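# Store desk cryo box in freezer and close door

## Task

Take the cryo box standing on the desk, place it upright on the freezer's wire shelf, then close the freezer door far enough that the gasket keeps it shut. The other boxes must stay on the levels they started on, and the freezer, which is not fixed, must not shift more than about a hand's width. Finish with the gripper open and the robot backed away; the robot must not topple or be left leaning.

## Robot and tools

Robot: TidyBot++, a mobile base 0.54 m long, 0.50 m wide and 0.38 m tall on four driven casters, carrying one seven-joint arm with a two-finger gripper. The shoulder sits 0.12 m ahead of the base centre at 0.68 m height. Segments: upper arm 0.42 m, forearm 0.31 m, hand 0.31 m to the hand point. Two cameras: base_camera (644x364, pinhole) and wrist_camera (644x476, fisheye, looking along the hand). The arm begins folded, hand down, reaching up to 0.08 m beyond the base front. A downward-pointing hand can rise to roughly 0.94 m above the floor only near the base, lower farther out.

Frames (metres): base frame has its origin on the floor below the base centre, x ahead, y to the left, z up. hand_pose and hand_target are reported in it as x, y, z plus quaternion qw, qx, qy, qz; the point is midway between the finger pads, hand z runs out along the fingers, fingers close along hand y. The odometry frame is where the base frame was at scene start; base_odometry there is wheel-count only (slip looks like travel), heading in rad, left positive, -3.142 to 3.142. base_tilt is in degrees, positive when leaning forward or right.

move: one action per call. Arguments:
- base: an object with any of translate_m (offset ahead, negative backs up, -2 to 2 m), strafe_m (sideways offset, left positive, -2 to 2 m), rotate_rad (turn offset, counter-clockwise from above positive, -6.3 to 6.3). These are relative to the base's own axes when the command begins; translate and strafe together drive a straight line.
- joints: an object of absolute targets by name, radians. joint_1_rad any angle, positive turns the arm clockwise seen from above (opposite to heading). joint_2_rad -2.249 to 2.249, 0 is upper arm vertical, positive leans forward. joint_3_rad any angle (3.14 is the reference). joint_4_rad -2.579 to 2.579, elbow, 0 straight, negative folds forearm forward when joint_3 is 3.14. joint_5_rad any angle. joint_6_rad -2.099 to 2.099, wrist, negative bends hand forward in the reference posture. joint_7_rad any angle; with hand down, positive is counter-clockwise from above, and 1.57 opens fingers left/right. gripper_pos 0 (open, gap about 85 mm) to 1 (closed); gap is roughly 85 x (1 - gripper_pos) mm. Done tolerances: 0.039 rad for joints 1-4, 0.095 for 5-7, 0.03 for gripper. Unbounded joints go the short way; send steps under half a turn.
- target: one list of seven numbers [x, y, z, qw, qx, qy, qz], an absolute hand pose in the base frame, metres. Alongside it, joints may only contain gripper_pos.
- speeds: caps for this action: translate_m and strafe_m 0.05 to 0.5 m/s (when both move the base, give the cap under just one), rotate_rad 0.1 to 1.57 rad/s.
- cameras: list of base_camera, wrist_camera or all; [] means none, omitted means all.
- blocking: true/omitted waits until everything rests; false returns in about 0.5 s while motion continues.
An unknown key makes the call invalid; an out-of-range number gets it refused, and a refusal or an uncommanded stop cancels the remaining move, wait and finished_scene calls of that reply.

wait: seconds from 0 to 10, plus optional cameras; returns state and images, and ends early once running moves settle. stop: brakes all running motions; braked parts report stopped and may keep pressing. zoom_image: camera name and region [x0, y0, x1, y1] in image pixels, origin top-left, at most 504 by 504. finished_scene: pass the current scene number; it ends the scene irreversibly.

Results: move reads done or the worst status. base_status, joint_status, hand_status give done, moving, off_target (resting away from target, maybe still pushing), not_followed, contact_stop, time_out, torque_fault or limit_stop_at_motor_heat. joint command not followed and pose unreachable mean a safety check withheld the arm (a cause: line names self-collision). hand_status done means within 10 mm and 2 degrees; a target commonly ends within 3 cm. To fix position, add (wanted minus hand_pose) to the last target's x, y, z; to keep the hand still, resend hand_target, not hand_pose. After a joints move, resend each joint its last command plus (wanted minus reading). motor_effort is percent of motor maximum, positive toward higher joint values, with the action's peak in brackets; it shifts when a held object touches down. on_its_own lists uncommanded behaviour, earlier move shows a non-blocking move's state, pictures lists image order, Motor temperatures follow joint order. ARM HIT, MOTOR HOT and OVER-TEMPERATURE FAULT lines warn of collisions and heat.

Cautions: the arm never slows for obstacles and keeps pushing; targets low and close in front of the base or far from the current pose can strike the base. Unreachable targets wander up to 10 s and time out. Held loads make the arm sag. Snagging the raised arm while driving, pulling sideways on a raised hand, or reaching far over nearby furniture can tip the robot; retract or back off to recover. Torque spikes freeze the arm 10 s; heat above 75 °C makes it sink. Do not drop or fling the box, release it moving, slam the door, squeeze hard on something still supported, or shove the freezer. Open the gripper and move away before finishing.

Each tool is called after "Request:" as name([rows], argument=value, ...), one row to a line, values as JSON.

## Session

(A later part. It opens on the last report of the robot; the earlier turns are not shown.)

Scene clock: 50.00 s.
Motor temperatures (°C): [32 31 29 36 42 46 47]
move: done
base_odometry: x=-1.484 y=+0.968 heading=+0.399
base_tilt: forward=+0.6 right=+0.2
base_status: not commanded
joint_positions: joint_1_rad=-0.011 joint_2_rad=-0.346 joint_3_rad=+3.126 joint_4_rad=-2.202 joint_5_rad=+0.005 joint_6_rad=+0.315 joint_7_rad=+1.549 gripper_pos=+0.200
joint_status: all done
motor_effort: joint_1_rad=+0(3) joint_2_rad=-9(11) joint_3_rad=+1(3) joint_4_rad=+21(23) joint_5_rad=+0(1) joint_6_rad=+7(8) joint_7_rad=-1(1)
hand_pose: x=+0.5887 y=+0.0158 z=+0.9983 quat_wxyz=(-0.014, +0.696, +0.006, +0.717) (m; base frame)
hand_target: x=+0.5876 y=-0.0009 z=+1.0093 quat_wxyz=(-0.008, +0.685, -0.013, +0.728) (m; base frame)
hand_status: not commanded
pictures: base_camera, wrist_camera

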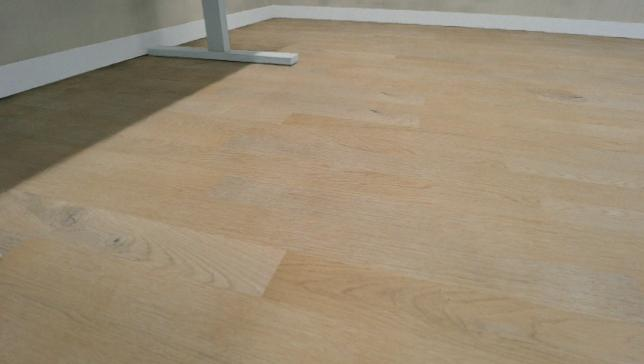

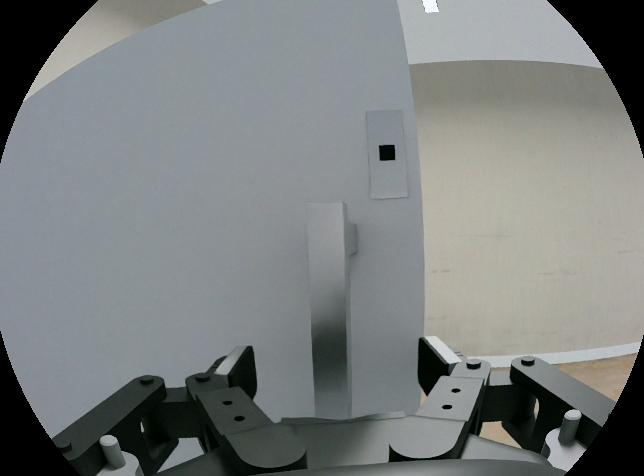

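Request:
move(base={"translate_m":-0.1}, speeds={"translate_m":0.2}, cameras=[])

Request:
move(base={"strafe_m":-0.75}, cameras=[])

Request:
move(base={"rotate_rad":1.17}, cameras=[])

Request:
move(base={"translate_m":0.2,"strafe_m":-0.5}, joints={"joint_6_rad":0.15,"gripper_pos":0})

Request:
zoom_image(camera="wrist_camera", region=[100, 60, 500, 360])

Scene clock: 52.63 s.
Motor temperatures (°C): [32 31 29 36 42 46 47]
move: done
base_odometry: x=-1.577 y=+0.930 heading=+0.399
base_tilt: forward=+0.7 right=+0.2
base_status: done
joint_positions: joint_1_rad=-0.011 joint_2_rad=-0.351 joint_3_rad=+3.126 joint_4_rad=-2.202 joint_5_rad=+0.005 joint_6_rad=+0.315 joint_7_rad=+1.549 gripper_pos=+0.200
joint_status: not commanded
motor_effort: joint_1_rad=+0(1) joint_2_rad=-9(12) joint_3_rad=+0(1) joint_4_rad=+22(23) joint_5_rad=+0(1) joint_6_rad=+8(8) joint_7_rad=-1(1)
hand_pose: x=+0.5870 y=+0.0157 z=+1.0009 quat_wxyz=(-0.014, +0.695, +0.006, +0.719) (m; base frame)
hand_target: x=+0.5876 y=-0.0009 z=+1.0093 quat_wxyz=(-0.008, +0.685, -0.013, +0.728) (m; base frame)
hand_status: not commanded
pictures: none
No camera images: "cameras" was empty.

Scene clock: 55.37 s.
Motor temperatures (°C): [32 31 29 36 42 46 47]
move: done
base_odometry: x=-1.285 y=+0.238 heading=+0.398
base_tilt: forward=+0.6 right=+0.3
base_status: done
joint_positions: joint_1_rad=-0.011 joint_2_rad=-0.351 joint_3_rad=+3.130 joint_4_rad=-2.202 joint_5_rad=+0.005 joint_6_rad=+0.315 joint_7_rad=+1.549 gripper_pos=+0.200
joint_status: not commanded
motor_effort: joint_1_rad=+0(2) joint_2_rad=-9(9) joint_3_rad=+0(4) joint_4_rad=+22(22) joint_5_rad=+0(1) joint_6_rad=+7(8) joint_7_rad=-1(1)
hand_pose: x=+0.5871 y=+0.0135 z=+1.0009 quat_wxyz=(-0.013, +0.695, +0.004, +0.719) (m; base frame)
hand_target: x=+0.5876 y=-0.0009 z=+1.0093 quat_wxyz=(-0.008, +0.685, -0.013, +0.728) (m; base frame)
hand_status: not commanded
pictures: none
No camera images: "cameras" was empty.

Scene clock: 57.37 s.
Motor temperatures (°C): [32 31 29 36 42 46 47]
move: done
base_odometry: x=-1.285 y=+0.238 heading=+1.567
base_tilt: forward=+0.7 right=+0.2
base_status: done
joint_positions: joint_1_rad=-0.010 joint_2_rad=-0.351 joint_3_rad=+3.131 joint_4_rad=-2.202 joint_5_rad=+0.005 joint_6_rad=+0.315 joint_7_rad=+1.549 gripper_pos=+0.200
joint_status: not commanded
motor_effort: joint_1_rad=+1(3) joint_2_rad=-9(10) joint_3_rad=+0(3) joint_4_rad=+22(23) joint_5_rad=+0(1) joint_6_rad=+7(8) joint_7_rad=-1(1)
hand_pose: x=+0.5872 y=+0.0120 z=+1.0009 quat_wxyz=(-0.012, +0.695, +0.003, +0.719) (m; base frame)
hand_target: x=+0.5876 y=-0.0009 z=+1.0093 quat_wxyz=(-0.008, +0.685, -0.013, +0.728) (m; base frame)
hand_status: not commanded
pictures: none
No camera images: "cameras" was empty.

Scene clock: 59.77 s.
Motor temperatures (°C): [32 31 29 36 42 46 47]
move: done
base_odometry: x=-0.785 y=+0.436 heading=+1.567
base_tilt: forward=+0.6 right=+0.3
base_status: done
joint_positions: joint_1_rad=-0.009 joint_2_rad=-0.350 joint_3_rad=+3.135 joint_4_rad=-2.207 joint_5_rad=+0.005 joint_6_rad=+0.157 joint_7_rad=+1.549 gripper_pos=+0.000
joint_status: all done
motor_effort: joint_1_rad=+0(2) joint_2_rad=-9(10) joint_3_rad=+0(3) joint_4_rad=+22(25) joint_5_rad=-1(1) joint_6_rad=+8(9) joint_7_rad=-1(1)
hand_pose: x=+0.5849 y=+0.0097 z=+0.9482 quat_wxyz=(-0.010, +0.751, +0.001, +0.660) (m; base frame)
hand_target: x=+0.5856 y=+0.0008 z=+0.9503 quat_wxyz=(-0.009, +0.751, -0.012, +0.660) (m; base frame)
hand_status: not commanded
pictures: base_camera, wrist_camera

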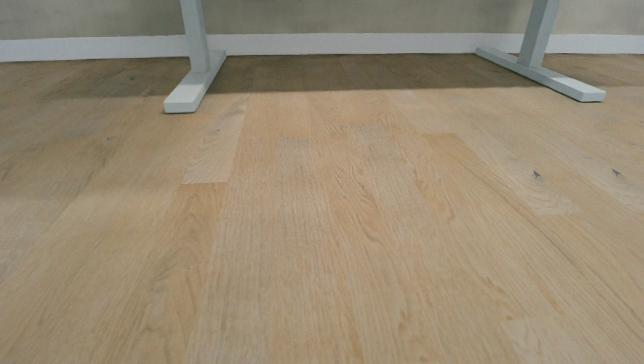

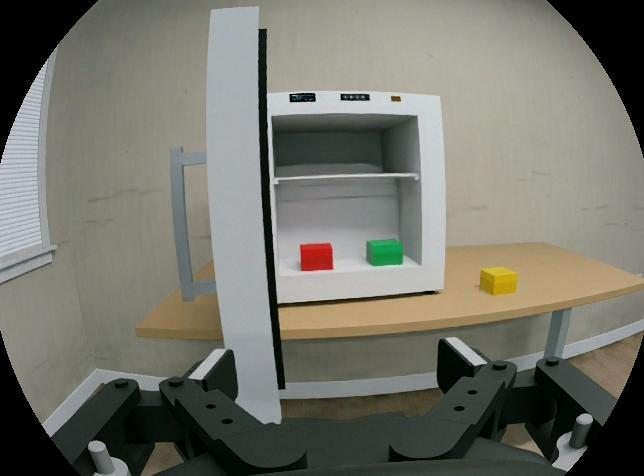

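Scaled by 1.260.

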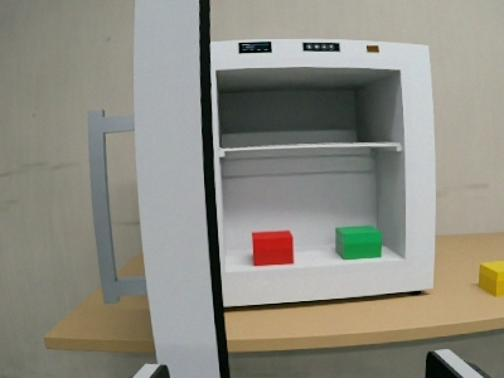

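Request:
move(base={"translate_m":0.4,"strafe_m":-0.405}, joints={"joint_1_rad":0.02,"joint_6_rad":0.05})

Scene clock: 63.43 s.
Motor temperatures (°C): [32 31 29 36 42 46 47]
move: done
base_odometry: x=-0.378 y=+0.835 heading=+1.567
base_tilt: forward=+0.6 right=+0.3
base_status: done
joint_positions: joint_1_rad=+0.007 joint_2_rad=-0.345 joint_3_rad=+3.137 joint_4_rad=-2.207 joint_5_rad=+0.005 joint_6_rad=+0.063 joint_7_rad=+1.549 gripper_pos=+0.000
joint_status: all done
motor_effort: joint_1_rad=+1(2) joint_2_rad=-9(11) joint_3_rad=+1(3) joint_4_rad=+22(24) joint_5_rad=+0(1) joint_6_rad=+7(9) joint_7_rad=-1(1)
hand_pose: x=+0.5809 y=+0.0007 z=+0.9173 quat_wxyz=(-0.004, +0.783, -0.007, +0.622) (m; base frame)
hand_target: x=+0.5800 y=-0.0075 z=+0.9197 quat_wxyz=(-0.003, +0.783, -0.020, +0.622) (m; base frame)
hand_status: not commanded
pictures: base_camera, wrist_camera

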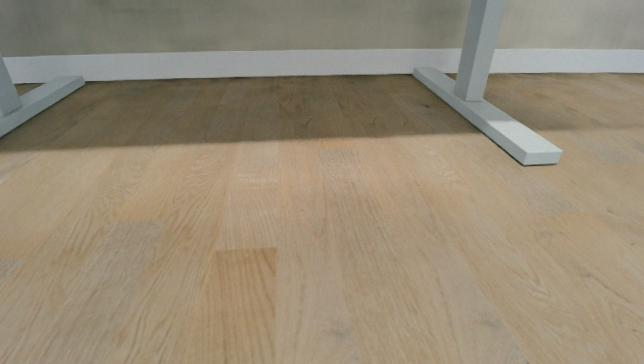

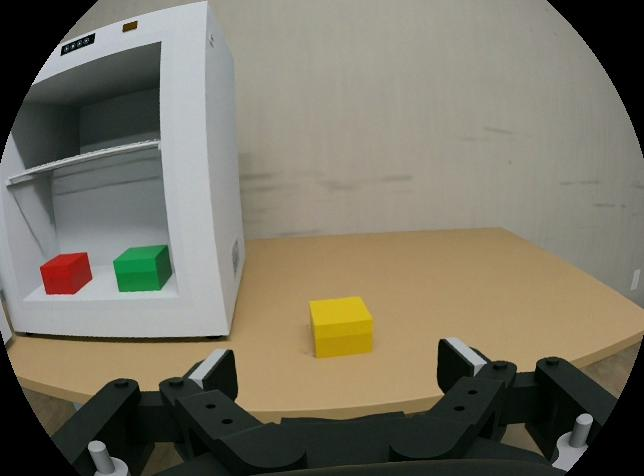

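Request:
move(target=[0.58, -0.007, 0.84, 0, 0.783, -0.012, 0.622])

Scene clock: 65.93 s.
Motor temperatures (°C): [32 31 29 36 42 46 47]
move: done
base_odometry: x=-0.378 y=+0.835 heading=+1.567
base_tilt: forward=+0.7 right=+0.3
base_status: not commanded
joint_positions: joint_1_rad=+0.007 joint_2_rad=-0.246 joint_3_rad=+3.140 joint_4_rad=-2.410 joint_5_rad=+0.005 joint_6_rad=+0.336 joint_7_rad=+1.549 gripper_pos=+0.000
joint_status: not commanded
motor_effort: joint_1_rad=+1(1) joint_2_rad=-10(11) joint_3_rad=+0(1) joint_4_rad=+20(22) joint_5_rad=-1(1) joint_6_rad=+8(8) joint_7_rad=-1(1)
hand_pose: x=+0.5783 y=-0.0004 z=+0.8351 quat_wxyz=(-0.004, +0.792, -0.008, +0.611) (m; base frame)
hand_target: x=+0.5800 y=-0.0070 z=+0.8400 quat_wxyz=(+0.000, +0.783, -0.012, +0.622) (m; base frame)
hand_status: done (0.008 m and 1.8 deg from the pose sent, 0.078 m and 0.7 deg at the start)
pictures: base_camera, wrist_camera

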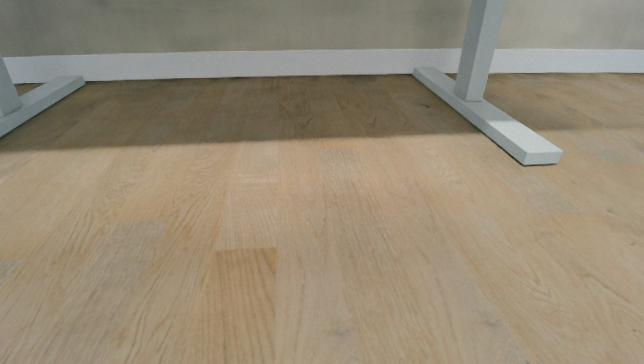

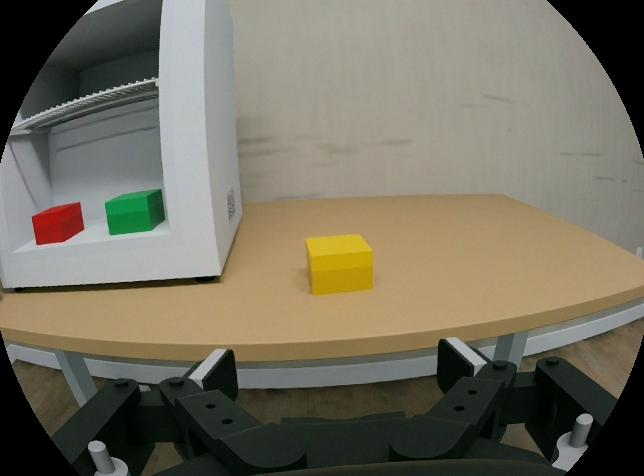

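Request:
zoom_image(camera="wrist_camera", region=[280, 210, 400, 310])

Scaled by 4.200.

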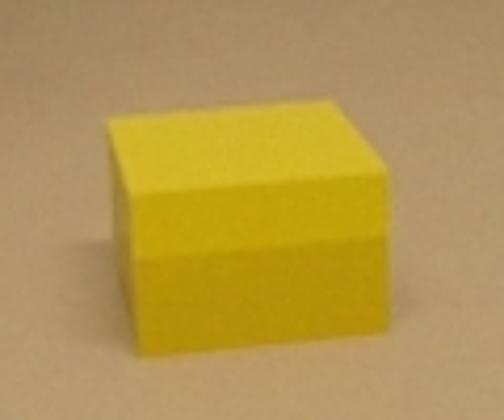

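Request:
move(base={"translate_m":0.015,"strafe_m":-0.168,"rotate_rad":0.18})

Request:
zoom_image(camera="wrist_camera", region=[280, 210, 400, 310])

Scene clock: 70.00 s.
Motor temperatures (°C): [32 31 29 36 42 46 47]
move: done
base_odometry: x=-0.210 y=+0.849 heading=+1.748
base_tilt: forward=+0.7 right=+0.3
base_status: done
joint_positions: joint_1_rad=+0.004 joint_2_rad=-0.245 joint_3_rad=+3.151 joint_4_rad=-2.410 joint_5_rad=+0.005 joint_6_rad=+0.339 joint_7_rad=+1.549 gripper_pos=+0.000
joint_status: not commanded
motor_effort: joint_1_rad=+0(3) joint_2_rad=-10(11) joint_3_rad=+0(3) joint_4_rad=+19(20) joint_5_rad=+0(1) joint_6_rad=+7(8) joint_7_rad=-1(1)
hand_pose: x=+0.5787 y=-0.0044 z=+0.8358 quat_wxyz=(-0.003, +0.791, -0.012, +0.612) (m; base frame)
hand_target: x=+0.5800 y=-0.0070 z=+0.8400 quat_wxyz=(+0.000, +0.783, -0.012, +0.622) (m; base frame)
hand_status: not commanded
pictures: base_camera, wrist_camera

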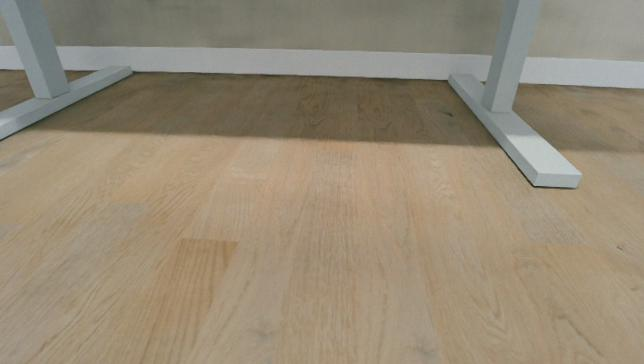

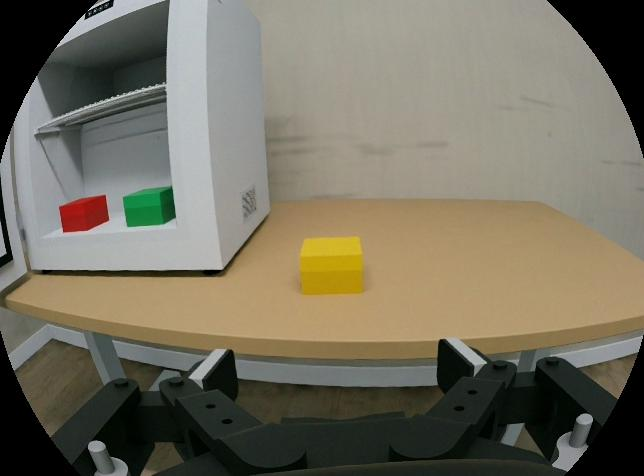

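Scaled by 4.200.

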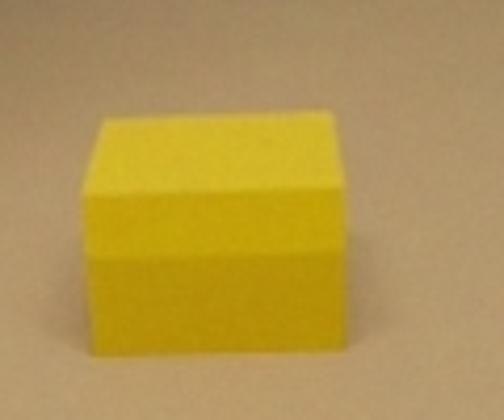

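Request:
move(base={"translate_m":0.17,"strafe_m":0.007}, target=[0.58, -0.007, 0.80, 0, 0.783, -0.012, 0.622], speeds={"translate_m":0.2}, cameras=["wrist_camera"])

Request:
zoom_image(camera="wrist_camera", region=[220, 200, 460, 400])

Scene clock: 72.00 s.
Motor temperatures (°C): [32 31 29 36 42 46 47]
move: done
base_odometry: x=-0.246 y=+1.016 heading=+1.748
base_tilt: forward=+0.7 right=+0.3
base_status: done
joint_positions: joint_1_rad=+0.004 joint_2_rad=-0.139 joint_3_rad=+3.151 joint_4_rad=-2.511 joint_5_rad=+0.005 joint_6_rad=+0.540 joint_7_rad=+1.549 gripper_pos=+0.000
joint_status: not commanded
motor_effort: joint_1_rad=+1(2) joint_2_rad=-12(14) joint_3_rad=+0(1) joint_4_rad=+17(20) joint_5_rad=+0(1) joint_6_rad=+7(8) joint_7_rad=-1(1)
hand_pose: x=+0.5803 y=-0.0039 z=+0.7924 quat_wxyz=(-0.003, +0.793, -0.011, +0.609) (m; base frame)
hand_target: x=+0.5800 y=-0.0070 z=+0.8000 quat_wxyz=(+0.000, +0.783, -0.012, +0.622) (m; base frame)
hand_status: done (0.008 m and 1.9 deg from the pose sent, 0.036 m and 1.5 deg at the start)
pictures: wrist_camera

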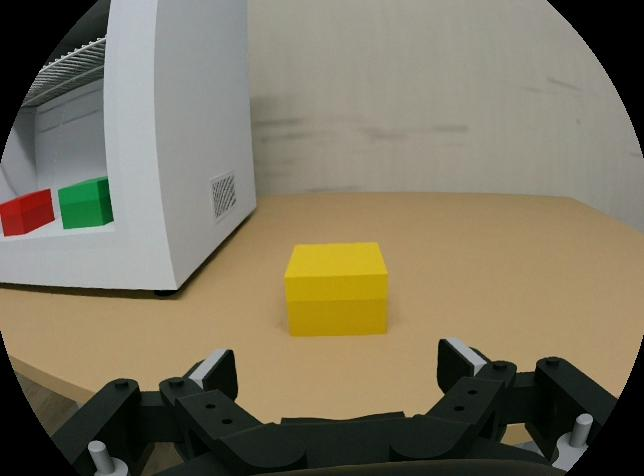

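Scaled by 2.100.

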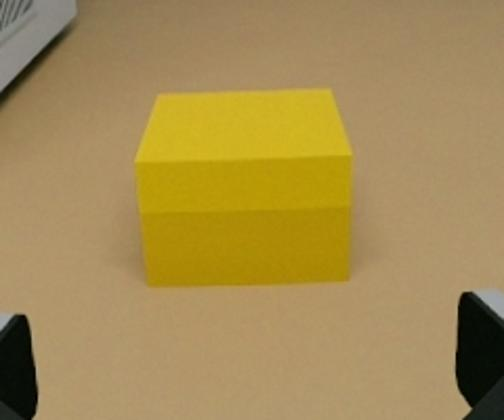

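Request:
move(base={"translate_m":0.125}, target=[0.58, -0.004, 0.793, 0, 0.783, -0.012, 0.622], speeds={"translate_m":0.15}, cameras=["wrist_camera"])

Request:
zoom_image(camera="wrist_camera", region=[200, 230, 470, 430])

Scene clock: 74.33 s.
Motor temperatures (°C): [32 31 29 36 42 46 47]
move: done
base_odometry: x=-0.269 y=+1.139 heading=+1.748
base_tilt: forward=+0.7 right=+0.3
base_status: done
joint_positions: joint_1_rad=+0.004 joint_2_rad=-0.122 joint_3_rad=+3.147 joint_4_rad=-2.531 joint_5_rad=+0.004 joint_6_rad=+0.582 joint_7_rad=+1.549 gripper_pos=+0.000
joint_status: not commanded
motor_effort: joint_1_rad=+1(1) joint_2_rad=-12(14) joint_3_rad=+0(1) joint_4_rad=+17(18) joint_5_rad=+0(1) joint_6_rad=+8(8) joint_7_rad=-1(1)
hand_pose: x=+0.5794 y=-0.0023 z=+0.7870 quat_wxyz=(-0.004, +0.791, -0.010, +0.611) (m; base frame)
hand_target: x=+0.5800 y=-0.0040 z=+0.7930 quat_wxyz=(+0.000, +0.783, -0.012, +0.622) (m; base frame)
hand_status: done (0.006 m and 1.7 deg from the pose sent, 0.001 m and 1.9 deg at the start)
pictures: wrist_camera

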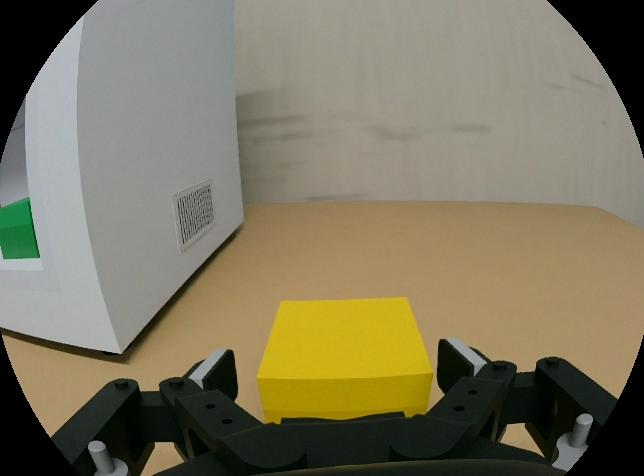

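Scaled by 1.867.

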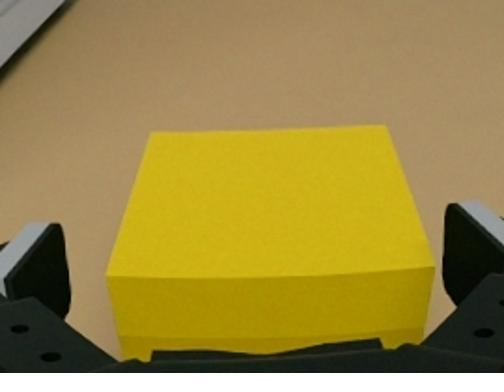

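Request:
move(base={"translate_m":0.035,"strafe_m":-0.003}, speeds={"translate_m":0.1}, cameras=["wrist_camera"])

Request:
move(joints={"gripper_pos":0.24}, cameras=["wrist_camera"])

Scene clock: 75.67 s.
Motor temperatures (°C): [32 31 29 36 42 46 47]
move: done
base_odometry: x=-0.272 y=+1.174 heading=+1.748
base_tilt: forward=+0.6 right=+0.3
base_status: done
joint_positions: joint_1_rad=+0.004 joint_2_rad=-0.119 joint_3_rad=+3.147 joint_4_rad=-2.531 joint_5_rad=+0.004 joint_6_rad=+0.583 joint_7_rad=+1.549 gripper_pos=+0.000
joint_status: not commanded
motor_effort: joint_1_rad=+0(1) joint_2_rad=-12(14) joint_3_rad=+0(0) joint_4_rad=+17(18) joint_5_rad=-1(1) joint_6_rad=+8(8) joint_7_rad=-1(1)
hand_pose: x=+0.5796 y=-0.0023 z=+0.7855 quat_wxyz=(-0.004, +0.792, -0.010, +0.610) (m; base frame)
hand_target: x=+0.5800 y=-0.0040 z=+0.7930 quat_wxyz=(+0.000, +0.783, -0.012, +0.622) (m; base frame)
hand_status: not commanded
pictures: wrist_camera

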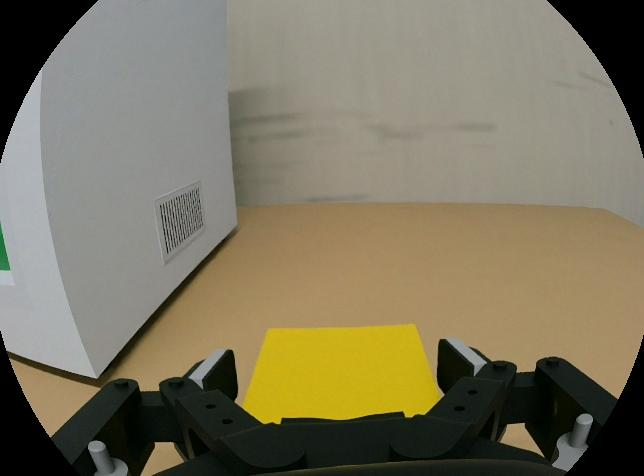

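Scene clock: 76.33 s.
Motor temperatures (°C): [32 31 29 36 42 46 47]
move: off_target
base_odometry: x=-0.272 y=+1.174 heading=+1.748
base_tilt: forward=+0.6 right=+0.2
base_status: not commanded
joint_positions: joint_1_rad=+0.004 joint_2_rad=-0.119 joint_3_rad=+3.147 joint_4_rad=-2.531 joint_5_rad=+0.004 joint_6_rad=+0.585 joint_7_rad=+1.549 gripper_pos=+0.201
joint_status: gripper_pos off_target (ended at +0.201, target +0.240)
motor_effort: joint_1_rad=+0(1) joint_2_rad=-11(12) joint_3_rad=+0(0) joint_4_rad=+16(17) joint_5_rad=+0(0) joint_6_rad=+8(8) joint_7_rad=-1(1)
hand_pose: x=+0.5798 y=-0.0023 z=+0.7862 quat_wxyz=(-0.004, +0.792, -0.010, +0.611) (m; base frame)
hand_target: x=+0.5800 y=-0.0040 z=+0.7930 quat_wxyz=(+0.000, +0.783, -0.012, +0.622) (m; base frame)
hand_status: not commanded
pictures: wrist_camera

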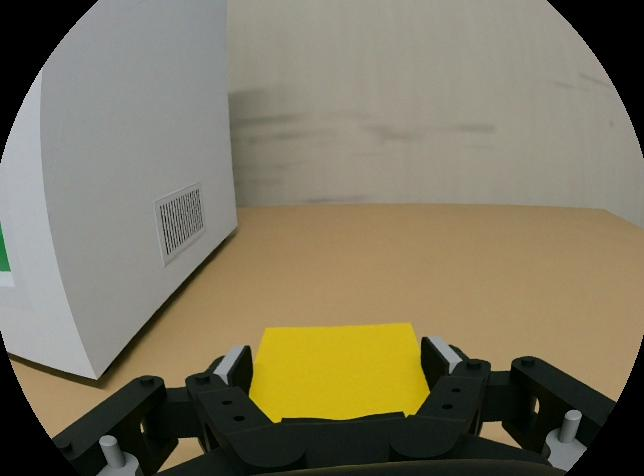

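Request:
move(joints={"gripper_pos":0.3}, cameras=[])

Request:
move(target=[0.58, -0.004, 0.86, 0, 0.783, -0.012, 0.622], cameras=["wrist_camera"])

Scene clock: 77.27 s.
Motor temperatures (°C): [32 31 29 36 42 46 47]
move: off_target
base_odometry: x=-0.272 y=+1.174 heading=+1.748
base_tilt: forward=+0.7 right=+0.3
base_status: not commanded
joint_positions: joint_1_rad=+0.004 joint_2_rad=-0.119 joint_3_rad=+3.147 joint_4_rad=-2.531 joint_5_rad=+0.004 joint_6_rad=+0.585 joint_7_rad=+1.549 gripper_pos=+0.201
joint_status: gripper_pos off_target (ended at +0.201, target +0.300)
motor_effort: joint_1_rad=+0(1) joint_2_rad=-12(12) joint_3_rad=+0(0) joint_4_rad=+16(17) joint_5_rad=+0(0) joint_6_rad=+7(7) joint_7_rad=-1(1)
hand_pose: x=+0.5798 y=-0.0023 z=+0.7862 quat_wxyz=(-0.004, +0.792, -0.010, +0.611) (m; base frame)
hand_target: x=+0.5800 y=-0.0040 z=+0.7930 quat_wxyz=(+0.000, +0.783, -0.012, +0.622) (m; base frame)
hand_status: not commanded
pictures: none
No camera images: "cameras" was empty.

Scene clock: 78.70 s.
Motor temperatures (°C): [32 31 29 36 42 46 47]
move: off_target
base_odometry: x=-0.272 y=+1.174 heading=+1.748
base_tilt: forward=+0.6 right=+0.3
base_status: not commanded
joint_positions: joint_1_rad=+0.004 joint_2_rad=-0.265 joint_3_rad=+3.147 joint_4_rad=-2.393 joint_5_rad=+0.004 joint_6_rad=+0.317 joint_7_rad=+1.549 gripper_pos=+0.201
joint_status: not commanded
motor_effort: joint_1_rad=+0(1) joint_2_rad=-11(15) joint_3_rad=+0(0) joint_4_rad=+22(22) joint_5_rad=+0(1) joint_6_rad=+8(9) joint_7_rad=-1(1)
hand_pose: x=+0.5780 y=-0.0027 z=+0.8473 quat_wxyz=(-0.004, +0.787, -0.011, +0.617) (m; base frame)
hand_target: x=+0.5800 y=-0.0040 z=+0.8600 quat_wxyz=(+0.000, +0.783, -0.012, +0.622) (m; base frame)
hand_status: off_target (0.013 m and 0.9 deg from the pose sent, 0.074 m and 1.7 deg at the start)
pictures: wrist_camera

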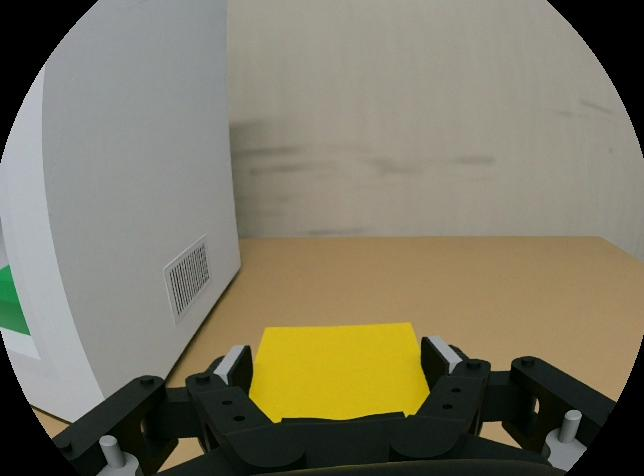

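Request:
move(base={"translate_m":-0.58}, speeds={"translate_m":0.3}, cameras=[])

Request:
move(base={"rotate_rad":-0.178}, target=[0.56, -0.004, 1.14, 0, 0.785, -0.012, 0.62], cameras=[])

Request:
move(base={"strafe_m":0.56}, speeds={"strafe_m":0.3})

Scene clock: 82.40 s.
Motor temperatures (°C): [32 31 29 36 41 46 47]
move: done
base_odometry: x=-0.169 y=+0.603 heading=+1.748
base_tilt: forward=+0.7 right=+0.2
base_status: done
joint_positions: joint_1_rad=+0.004 joint_2_rad=-0.268 joint_3_rad=+3.146 joint_4_rad=-2.392 joint_5_rad=+0.004 joint_6_rad=+0.312 joint_7_rad=+1.549 gripper_pos=+0.201
joint_status: not commanded
motor_effort: joint_1_rad=+1(2) joint_2_rad=-11(14) joint_3_rad=+0(1) joint_4_rad=+21(23) joint_5_rad=+0(1) joint_6_rad=+9(9) joint_7_rad=-1(1)
hand_pose: x=+0.5773 y=-0.0023 z=+0.8479 quat_wxyz=(-0.004, +0.787, -0.010, +0.617) (m; base frame)
hand_target: x=+0.5800 y=-0.0040 z=+0.8600 quat_wxyz=(+0.000, +0.783, -0.012, +0.622) (m; base frame)
hand_status: not commanded
pictures: none
No camera images: "cameras" was empty.

Scene clock: 84.90 s.
Motor temperatures (°C): [32 31 29 36 41 46 47]
move: off_target
base_odometry: x=-0.169 y=+0.603 heading=+1.570
base_tilt: forward=+0.6 right=+0.3
base_status: done
joint_positions: joint_1_rad=+0.011 joint_2_rad=-0.336 joint_3_rad=+3.142 joint_4_rad=-1.510 joint_5_rad=+0.004 joint_6_rad=-0.654 joint_7_rad=+1.549 gripper_pos=+0.201
joint_status: not commanded
motor_effort: joint_1_rad=+1(2) joint_2_rad=-11(14) joint_3_rad=+0(2) joint_4_rad=+23(25) joint_5_rad=+0(1) joint_6_rad=+9(10) joint_7_rad=-1(1)
hand_pose: x=+0.5715 y=-0.0043 z=+1.1213 quat_wxyz=(-0.001, +0.792, -0.012, +0.611) (m; base frame)
hand_target: x=+0.5600 y=-0.0040 z=+1.1400 quat_wxyz=(+0.000, +0.785, -0.012, +0.620) (m; base frame)
hand_status: off_target (0.022 m and 1.3 deg from the pose sent, 0.293 m and 0.6 deg at the start)
pictures: none
No camera images: "cameras" was empty.

Scene clock: 87.73 s.
Motor temperatures (°C): [32 31 29 36 41 46 47]
move: done
base_odometry: x=-0.730 y=+0.603 heading=+1.568
base_tilt: forward=+0.7 right=+0.3
base_status: done
joint_positions: joint_1_rad=+0.011 joint_2_rad=-0.337 joint_3_rad=+3.141 joint_4_rad=-1.510 joint_5_rad=+0.004 joint_6_rad=-0.656 joint_7_rad=+1.549 gripper_pos=+0.201
joint_status: not commanded
motor_effort: joint_1_rad=+0(2) joint_2_rad=-10(13) joint_3_rad=+0(3) joint_4_rad=+23(25) joint_5_rad=+0(1) joint_6_rad=+9(10) joint_7_rad=-1(1)
hand_pose: x=+0.5708 y=-0.0041 z=+1.1214 quat_wxyz=(-0.001, +0.792, -0.012, +0.610) (m; base frame)
hand_target: x=+0.5600 y=-0.0040 z=+1.1400 quat_wxyz=(+0.000, +0.785, -0.012, +0.620) (m; base frame)
hand_status: not commanded
pictures: base_camera, wrist_camera

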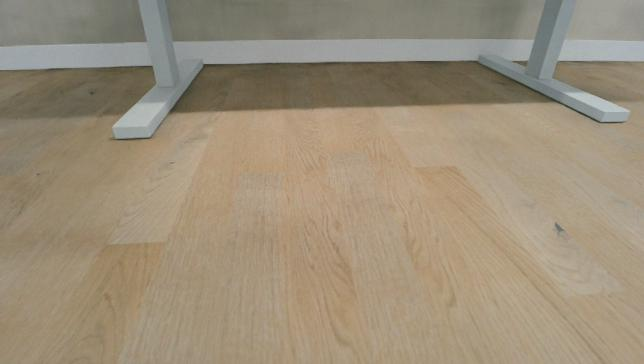

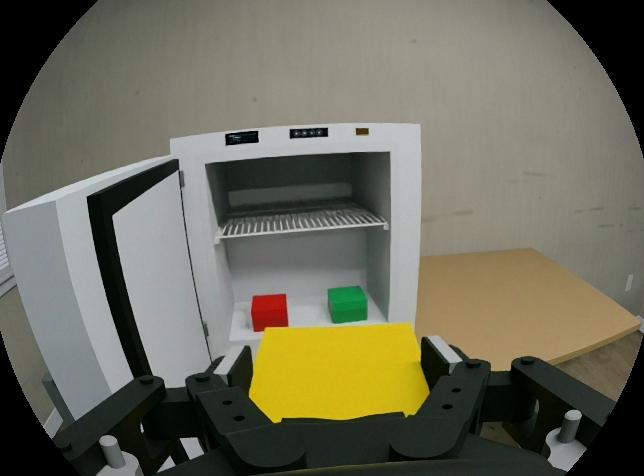

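Request:
move(base={"translate_m":0.45,"strafe_m":0.03}, speeds={"translate_m":0.3})

Scene clock: 91.53 s.
Motor temperatures (°C): [32 31 29 37 41 46 47]
move: done
base_odometry: x=-0.759 y=+1.053 heading=+1.568
base_tilt: forward=+0.6 right=+0.2
base_status: done
joint_positions: joint_1_rad=+0.011 joint_2_rad=-0.341 joint_3_rad=+3.141 joint_4_rad=-1.509 joint_5_rad=+0.004 joint_6_rad=-0.658 joint_7_rad=+1.549 gripper_pos=+0.201
joint_status: not commanded
motor_effort: joint_1_rad=+1(2) joint_2_rad=-10(13) joint_3_rad=+0(1) joint_4_rad=+24(24) joint_5_rad=+0(1) joint_6_rad=+9(10) joint_7_rad=-1(1)
hand_pose: x=+0.5686 y=-0.0040 z=+1.1232 quat_wxyz=(-0.001, +0.791, -0.012, +0.612) (m; base frame)
hand_target: x=+0.5600 y=-0.0040 z=+1.1400 quat_wxyz=(+0.000, +0.785, -0.012, +0.620) (m; base frame)
hand_status: not commanded
pictures: base_camera, wrist_camera

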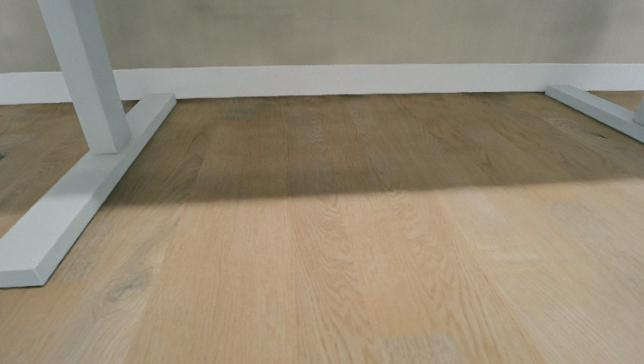

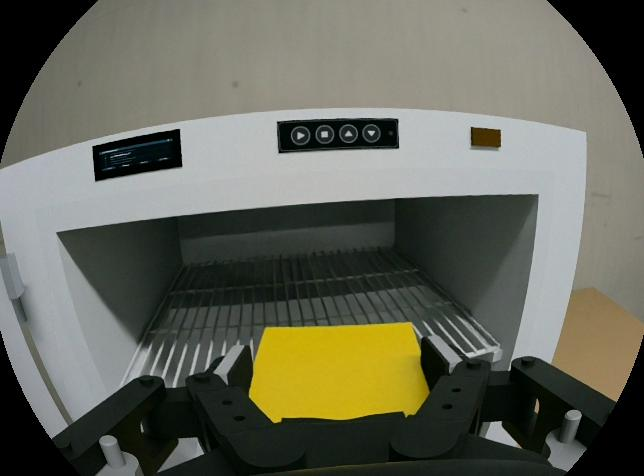

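Request:
move(base={"translate_m":0.12}, target=[0.56, -0.004, 1.118, 0, 0.785, -0.012, 0.62], speeds={"translate_m":0.1}, cameras=["wrist_camera"])

Request:
move(base={"translate_m":0.09}, speeds={"translate_m":0.1}, cameras=["wrist_camera"])

Scene clock: 94.27 s.
Motor temperatures (°C): [32 31 29 37 41 46 47]
move: off_target
base_odometry: x=-0.759 y=+1.173 heading=+1.569
base_tilt: forward=+0.6 right=+0.3
base_status: done
joint_positions: joint_1_rad=+0.011 joint_2_rad=-0.360 joint_3_rad=+3.141 joint_4_rad=-1.567 joint_5_rad=+0.004 joint_6_rad=-0.647 joint_7_rad=+1.549 gripper_pos=+0.201
joint_status: not commanded
motor_effort: joint_1_rad=+1(2) joint_2_rad=-9(13) joint_3_rad=+1(2) joint_4_rad=+23(25) joint_5_rad=+0(1) joint_6_rad=+9(9) joint_7_rad=-1(1)
hand_pose: x=+0.5635 y=-0.0040 z=+1.1005 quat_wxyz=(-0.001, +0.800, -0.012, +0.600) (m; base frame)
hand_target: x=+0.5600 y=-0.0040 z=+1.1180 quat_wxyz=(+0.000, +0.785, -0.012, +0.620) (m; base frame)
hand_status: off_target (0.018 m and 2.8 deg from the pose sent, 0.010 m and 1.2 deg at the start)
pictures: wrist_camera

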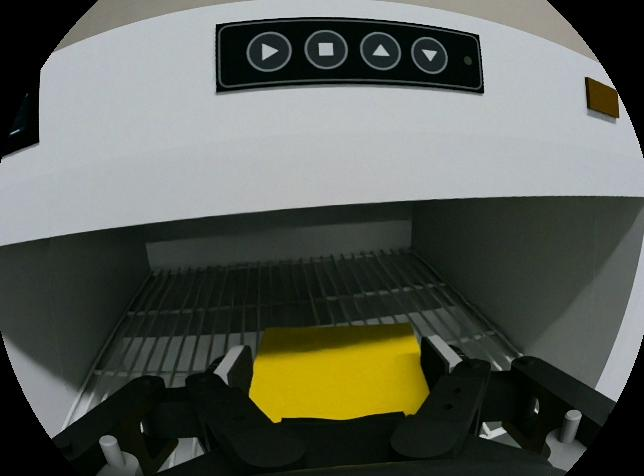

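Scene clock: 95.70 s.
Motor temperatures (°C): [32 31 29 37 41 46 47]
move: done
base_odometry: x=-0.759 y=+1.263 heading=+1.569
base_tilt: forward=+0.6 right=+0.3
base_status: done
joint_positions: joint_1_rad=+0.011 joint_2_rad=-0.398 joint_3_rad=+3.141 joint_4_rad=-1.584 joint_5_rad=+0.004 joint_6_rad=-0.653 joint_7_rad=+1.549 gripper_pos=+0.203
joint_status: not commanded
motor_effort: joint_1_rad=+1(2) joint_2_rad=-1(10) joint_3_rad=+1(2) joint_4_rad=+26(29) joint_5_rad=+0(1) joint_6_rad=+12(15) joint_7_rad=-1(1)
hand_pose: x=+0.5476 y=-0.0038 z=+1.1052 quat_wxyz=(-0.001, +0.795, -0.012, +0.606) (m; base frame)
hand_target: x=+0.5600 y=-0.0040 z=+1.1180 quat_wxyz=(+0.000, +0.785, -0.012, +0.620) (m; base frame)
hand_status: not commanded
pictures: wrist_camera

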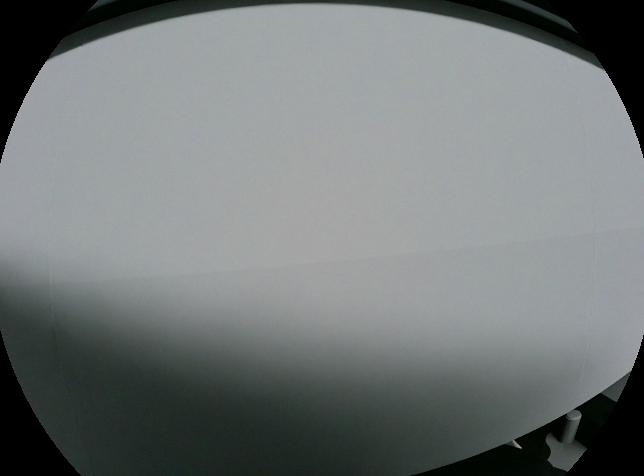

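Request:
move(base={"translate_m":-0.022}, speeds={"translate_m":0.1}, cameras=[])

Request:
move(target=[0.56, -0.004, 1.098, 0, 0.785, -0.012, 0.62], cameras=["wrist_camera"])

Request:
move(target=[0.56, -0.004, 1.083, 0, 0.785, -0.012, 0.62], cameras=["wrist_camera"])

Scene clock: 97.07 s.
Motor temperatures (°C): [32 31 29 37 41 46 47]
move: done
base_odometry: x=-0.759 y=+1.241 heading=+1.569
base_tilt: forward=+0.7 right=+0.3
base_status: done
joint_positions: joint_1_rad=+0.011 joint_2_rad=-0.366 joint_3_rad=+3.141 joint_4_rad=-1.581 joint_5_rad=+0.004 joint_6_rad=-0.645 joint_7_rad=+1.549 gripper_pos=+0.203
joint_status: not commanded
motor_effort: joint_1_rad=+1(1) joint_2_rad=-9(11) joint_3_rad=+0(1) joint_4_rad=+23(25) joint_5_rad=+0(0) joint_6_rad=+9(11) joint_7_rad=-1(1)
hand_pose: x=+0.5612 y=-0.0040 z=+1.0957 quat_wxyz=(-0.001, +0.801, -0.012, +0.598) (m; base frame)
hand_target: x=+0.5600 y=-0.0040 z=+1.1180 quat_wxyz=(+0.000, +0.785, -0.012, +0.620) (m; base frame)
hand_status: not commanded
pictures: none
No camera images: "cameras" was empty.

Scene clock: 97.90 s.
Motor temperatures (°C): [32 31 29 37 41 46 47]
move: done
base_odometry: x=-0.759 y=+1.241 heading=+1.569
base_tilt: forward=+0.7 right=+0.2
base_status: not commanded
joint_positions: joint_1_rad=+0.011 joint_2_rad=-0.379 joint_3_rad=+3.141 joint_4_rad=-1.625 joint_5_rad=+0.004 joint_6_rad=-0.592 joint_7_rad=+1.549 gripper_pos=+0.203
joint_status: not commanded
motor_effort: joint_1_rad=+0(1) joint_2_rad=-7(9) joint_3_rad=+0(1) joint_4_rad=+22(24) joint_5_rad=+0(0) joint_6_rad=+7(9) joint_7_rad=-1(1)
hand_pose: x=+0.5614 y=-0.0039 z=+1.0908 quat_wxyz=(-0.001, +0.795, -0.012, +0.607) (m; base frame)
hand_target: x=+0.5600 y=-0.0040 z=+1.0980 quat_wxyz=(+0.000, +0.785, -0.012, +0.620) (m; base frame)
hand_status: done (0.007 m and 1.9 deg from the pose sent, 0.003 m and 3.1 deg at the start)
pictures: wrist_camera

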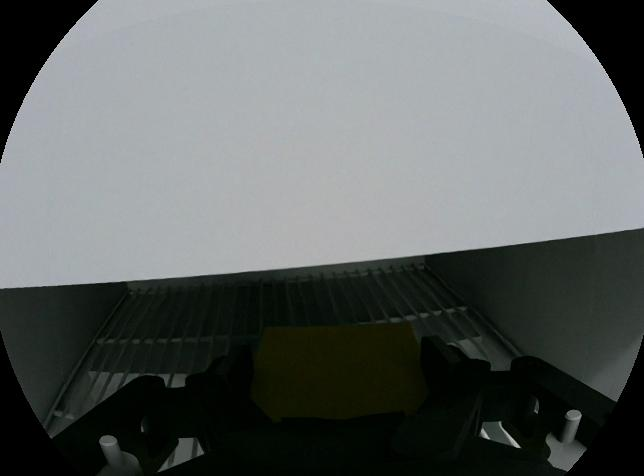

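Scene clock: 98.67 s.
Motor temperatures (°C): [32 31 29 37 41 46 47]
move: done
base_odometry: x=-0.759 y=+1.241 heading=+1.569
base_tilt: forward=+0.7 right=+0.3
base_status: not commanded
joint_positions: joint_1_rad=+0.011 joint_2_rad=-0.396 joint_3_rad=+3.141 joint_4_rad=-1.665 joint_5_rad=+0.004 joint_6_rad=-0.536 joint_7_rad=+1.549 gripper_pos=+0.203
joint_status: not commanded
motor_effort: joint_1_rad=+0(1) joint_2_rad=-6(7) joint_3_rad=+0(1) joint_4_rad=+19(21) joint_5_rad=+0(0) joint_6_rad=+5(7) joint_7_rad=+0(1)
hand_pose: x=+0.5595 y=-0.0038 z=+1.0910 quat_wxyz=(-0.001, +0.785, -0.012, +0.620) (m; base frame)
hand_target: x=+0.5600 y=-0.0040 z=+1.0830 quat_wxyz=(+0.000, +0.785, -0.012, +0.620) (m; base frame)
hand_status: done (0.008 m and 0.2 deg from the pose sent, 0.008 m and 1.9 deg at the start)
pictures: wrist_camera

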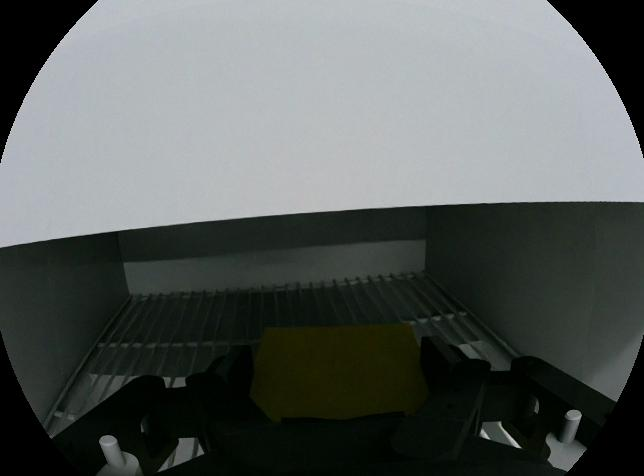

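Request:
move(target=[0.56, -0.004, 1.09, 0, 0.785, -0.012, 0.62], cameras=[])

Request:
move(joints={"gripper_pos":0.1}, cameras=["wrist_camera"])

Request:
move(base={"translate_m":-0.12}, speeds={"translate_m":0.1}, cameras=["wrist_camera"])

Scene clock: 99.77 s.
Motor temperatures (°C): [32 31 29 37 41 46 47]
move: done
base_odometry: x=-0.759 y=+1.241 heading=+1.569
base_tilt: forward=+0.6 right=+0.3
base_status: not commanded
joint_positions: joint_1_rad=+0.011 joint_2_rad=-0.396 joint_3_rad=+3.141 joint_4_rad=-1.665 joint_5_rad=+0.004 joint_6_rad=-0.536 joint_7_rad=+1.549 gripper_pos=+0.203
joint_status: not commanded
motor_effort: joint_1_rad=+0(1) joint_2_rad=-6(7) joint_3_rad=+0(1) joint_4_rad=+21(22) joint_5_rad=+0(0) joint_6_rad=+6(8) joint_7_rad=-1(1)
hand_pose: x=+0.5595 y=-0.0038 z=+1.0911 quat_wxyz=(-0.001, +0.785, -0.012, +0.620) (m; base frame)
hand_target: x=+0.5600 y=-0.0040 z=+1.0900 quat_wxyz=(+0.000, +0.785, -0.012, +0.620) (m; base frame)
hand_status: done (0.001 m and 0.2 deg from the pose sent, 0.001 m and 0.2 deg at the start)
pictures: none
No camera images: "cameras" was empty.

Scene clock: 100.40 s.
Motor temperatures (°C): [32 31 29 37 41 46 47]
move: done
base_odometry: x=-0.759 y=+1.241 heading=+1.569
base_tilt: forward=+0.7 right=+0.3
base_status: not commanded
joint_positions: joint_1_rad=+0.011 joint_2_rad=-0.396 joint_3_rad=+3.141 joint_4_rad=-1.667 joint_5_rad=+0.004 joint_6_rad=-0.536 joint_7_rad=+1.549 gripper_pos=+0.100
joint_status: all done
motor_effort: joint_1_rad=+0(1) joint_2_rad=-8(9) joint_3_rad=+0(1) joint_4_rad=+22(24) joint_5_rad=+0(0) joint_6_rad=+7(9) joint_7_rad=-1(1)
hand_pose: x=+0.5595 y=-0.0038 z=+1.0902 quat_wxyz=(-0.001, +0.785, -0.012, +0.619) (m; base frame)
hand_target: x=+0.5600 y=-0.0040 z=+1.0900 quat_wxyz=(+0.000, +0.785, -0.012, +0.620) (m; base frame)
hand_status: not commanded
pictures: wrist_camera

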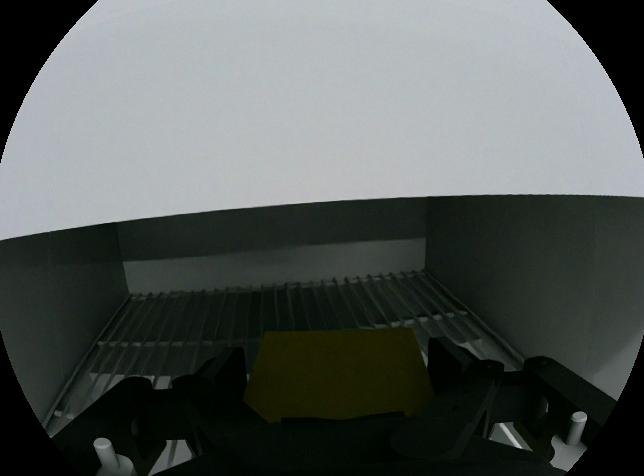

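Scene clock: 102.17 s.
Motor temperatures (°C): [32 31 29 37 41 46 47]
move: done
base_odometry: x=-0.759 y=+1.121 heading=+1.569
base_tilt: forward=+0.7 right=+0.3
base_status: done
joint_positions: joint_1_rad=+0.011 joint_2_rad=-0.398 joint_3_rad=+3.141 joint_4_rad=-1.667 joint_5_rad=+0.004 joint_6_rad=-0.536 joint_7_rad=+1.549 gripper_pos=+0.100
joint_status: not commanded
motor_effort: joint_1_rad=+0(1) joint_2_rad=-7(10) joint_3_rad=+0(1) joint_4_rad=+22(23) joint_5_rad=+0(0) joint_6_rad=+7(8) joint_7_rad=-1(1)
hand_pose: x=+0.5589 y=-0.0038 z=+1.0909 quat_wxyz=(-0.001, +0.785, -0.012, +0.620) (m; base frame)
hand_target: x=+0.5600 y=-0.0040 z=+1.0900 quat_wxyz=(+0.000, +0.785, -0.012, +0.620) (m; base frame)
hand_status: not commanded
pictures: wrist_camera

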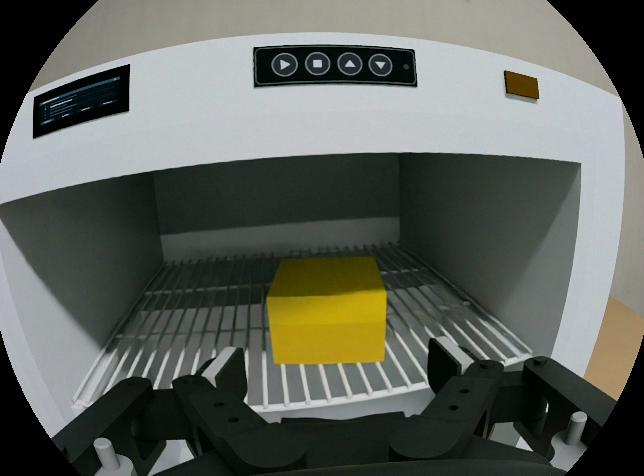

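Request:
move(base={"translate_m":-0.88}, cameras=[])

Request:
move(base={"strafe_m":0.526,"rotate_rad":-1.17}, joints={"joint_1_rad":-0.011,"joint_2_rad":-0.35,"joint_3_rad":3.126,"joint_4_rad":-2.2,"joint_5_rad":0.005,"joint_6_rad":0.34,"joint_7_rad":1.55,"gripper_pos":0.2}, cameras=["wrist_camera"])

Request:
move(base={"strafe_m":0.75}, cameras=["wrist_camera"])

Scene clock: 105.90 s.
Motor temperatures (°C): [32 31 29 37 41 46 47]
move: done
base_odometry: x=-0.761 y=+0.241 heading=+1.569
base_tilt: forward=+0.6 right=+0.3
base_status: done
joint_positions: joint_1_rad=+0.011 joint_2_rad=-0.398 joint_3_rad=+3.141 joint_4_rad=-1.667 joint_5_rad=+0.004 joint_6_rad=-0.536 joint_7_rad=+1.549 gripper_pos=+0.100
joint_status: not commanded
motor_effort: joint_1_rad=+0(2) joint_2_rad=-7(10) joint_3_rad=+0(2) joint_4_rad=+22(23) joint_5_rad=+0(1) joint_6_rad=+7(8) joint_7_rad=-1(1)
hand_pose: x=+0.5587 y=-0.0038 z=+1.0911 quat_wxyz=(-0.001, +0.785, -0.012, +0.620) (m; base frame)
hand_target: x=+0.5600 y=-0.0040 z=+1.0900 quat_wxyz=(+0.000, +0.785, -0.012, +0.620) (m; base frame)
hand_status: not commanded
pictures: none
No camera images: "cameras" was empty.

Scene clock: 108.43 s.
Motor temperatures (°C): [32 31 29 37 41 46 47]
move: done
base_odometry: x=-1.287 y=+0.242 heading=+0.397
base_tilt: forward=+0.6 right=+0.3
base_status: done
joint_positions: joint_1_rad=+0.006 joint_2_rad=-0.356 joint_3_rad=+3.139 joint_4_rad=-2.185 joint_5_rad=+0.004 joint_6_rad=+0.295 joint_7_rad=+1.549 gripper_pos=+0.200
joint_status: all done
motor_effort: joint_1_rad=+0(2) joint_2_rad=-9(11) joint_3_rad=+0(4) joint_4_rad=+22(24) joint_5_rad=+0(2) joint_6_rad=+7(9) joint_7_rad=-1(2)
hand_pose: x=+0.5874 y=+0.0003 z=+1.0071 quat_wxyz=(-0.005, +0.694, -0.007, +0.720) (m; base frame)
hand_target: x=+0.5872 y=+0.0156 z=+1.0093 quat_wxyz=(-0.014, +0.685, +0.006, +0.728) (m; base frame)
hand_status: not commanded
pictures: wrist_camera

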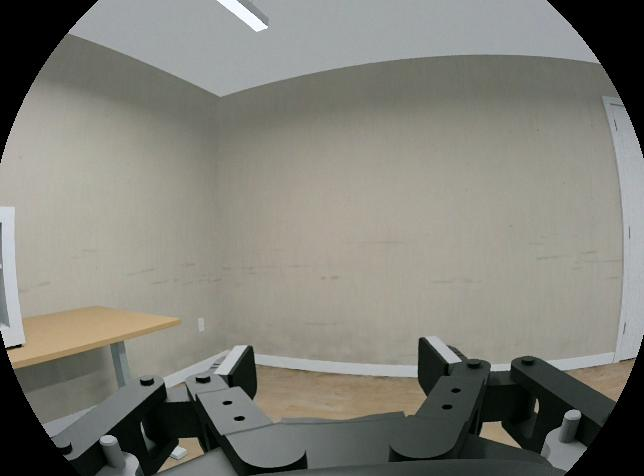

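Scene clock: 111.17 s.
Motor temperatures (°C): [32 31 29 37 41 46 47]
move: done
base_odometry: x=-1.578 y=+0.933 heading=+0.398
base_tilt: forward=+0.6 right=+0.3
base_status: done
joint_positions: joint_1_rad=+0.003 joint_2_rad=-0.356 joint_3_rad=+3.136 joint_4_rad=-2.186 joint_5_rad=+0.004 joint_6_rad=+0.297 joint_7_rad=+1.549 gripper_pos=+0.200
joint_status: not commanded
motor_effort: joint_1_rad=+1(2) joint_2_rad=-8(9) joint_3_rad=+0(4) joint_4_rad=+22(23) joint_5_rad=-1(1) joint_6_rad=+7(8) joint_7_rad=-1(1)
hand_pose: x=+0.5873 y=+0.0035 z=+1.0074 quat_wxyz=(-0.007, +0.694, -0.004, +0.720) (m; base frame)
hand_target: x=+0.5872 y=+0.0156 z=+1.0093 quat_wxyz=(-0.014, +0.685, +0.006, +0.728) (m; base frame)
hand_status: not commanded
pictures: wrist_camera

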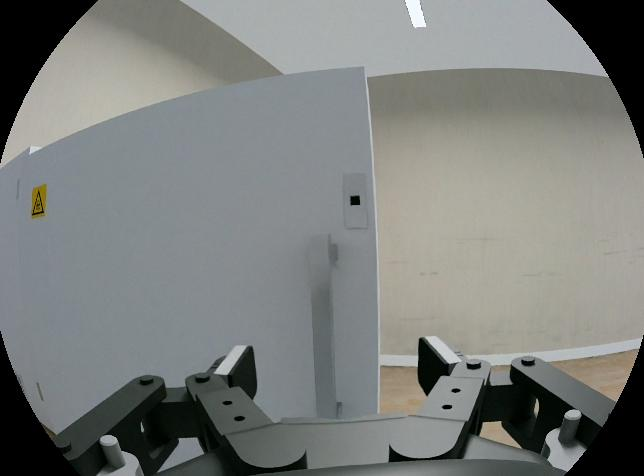

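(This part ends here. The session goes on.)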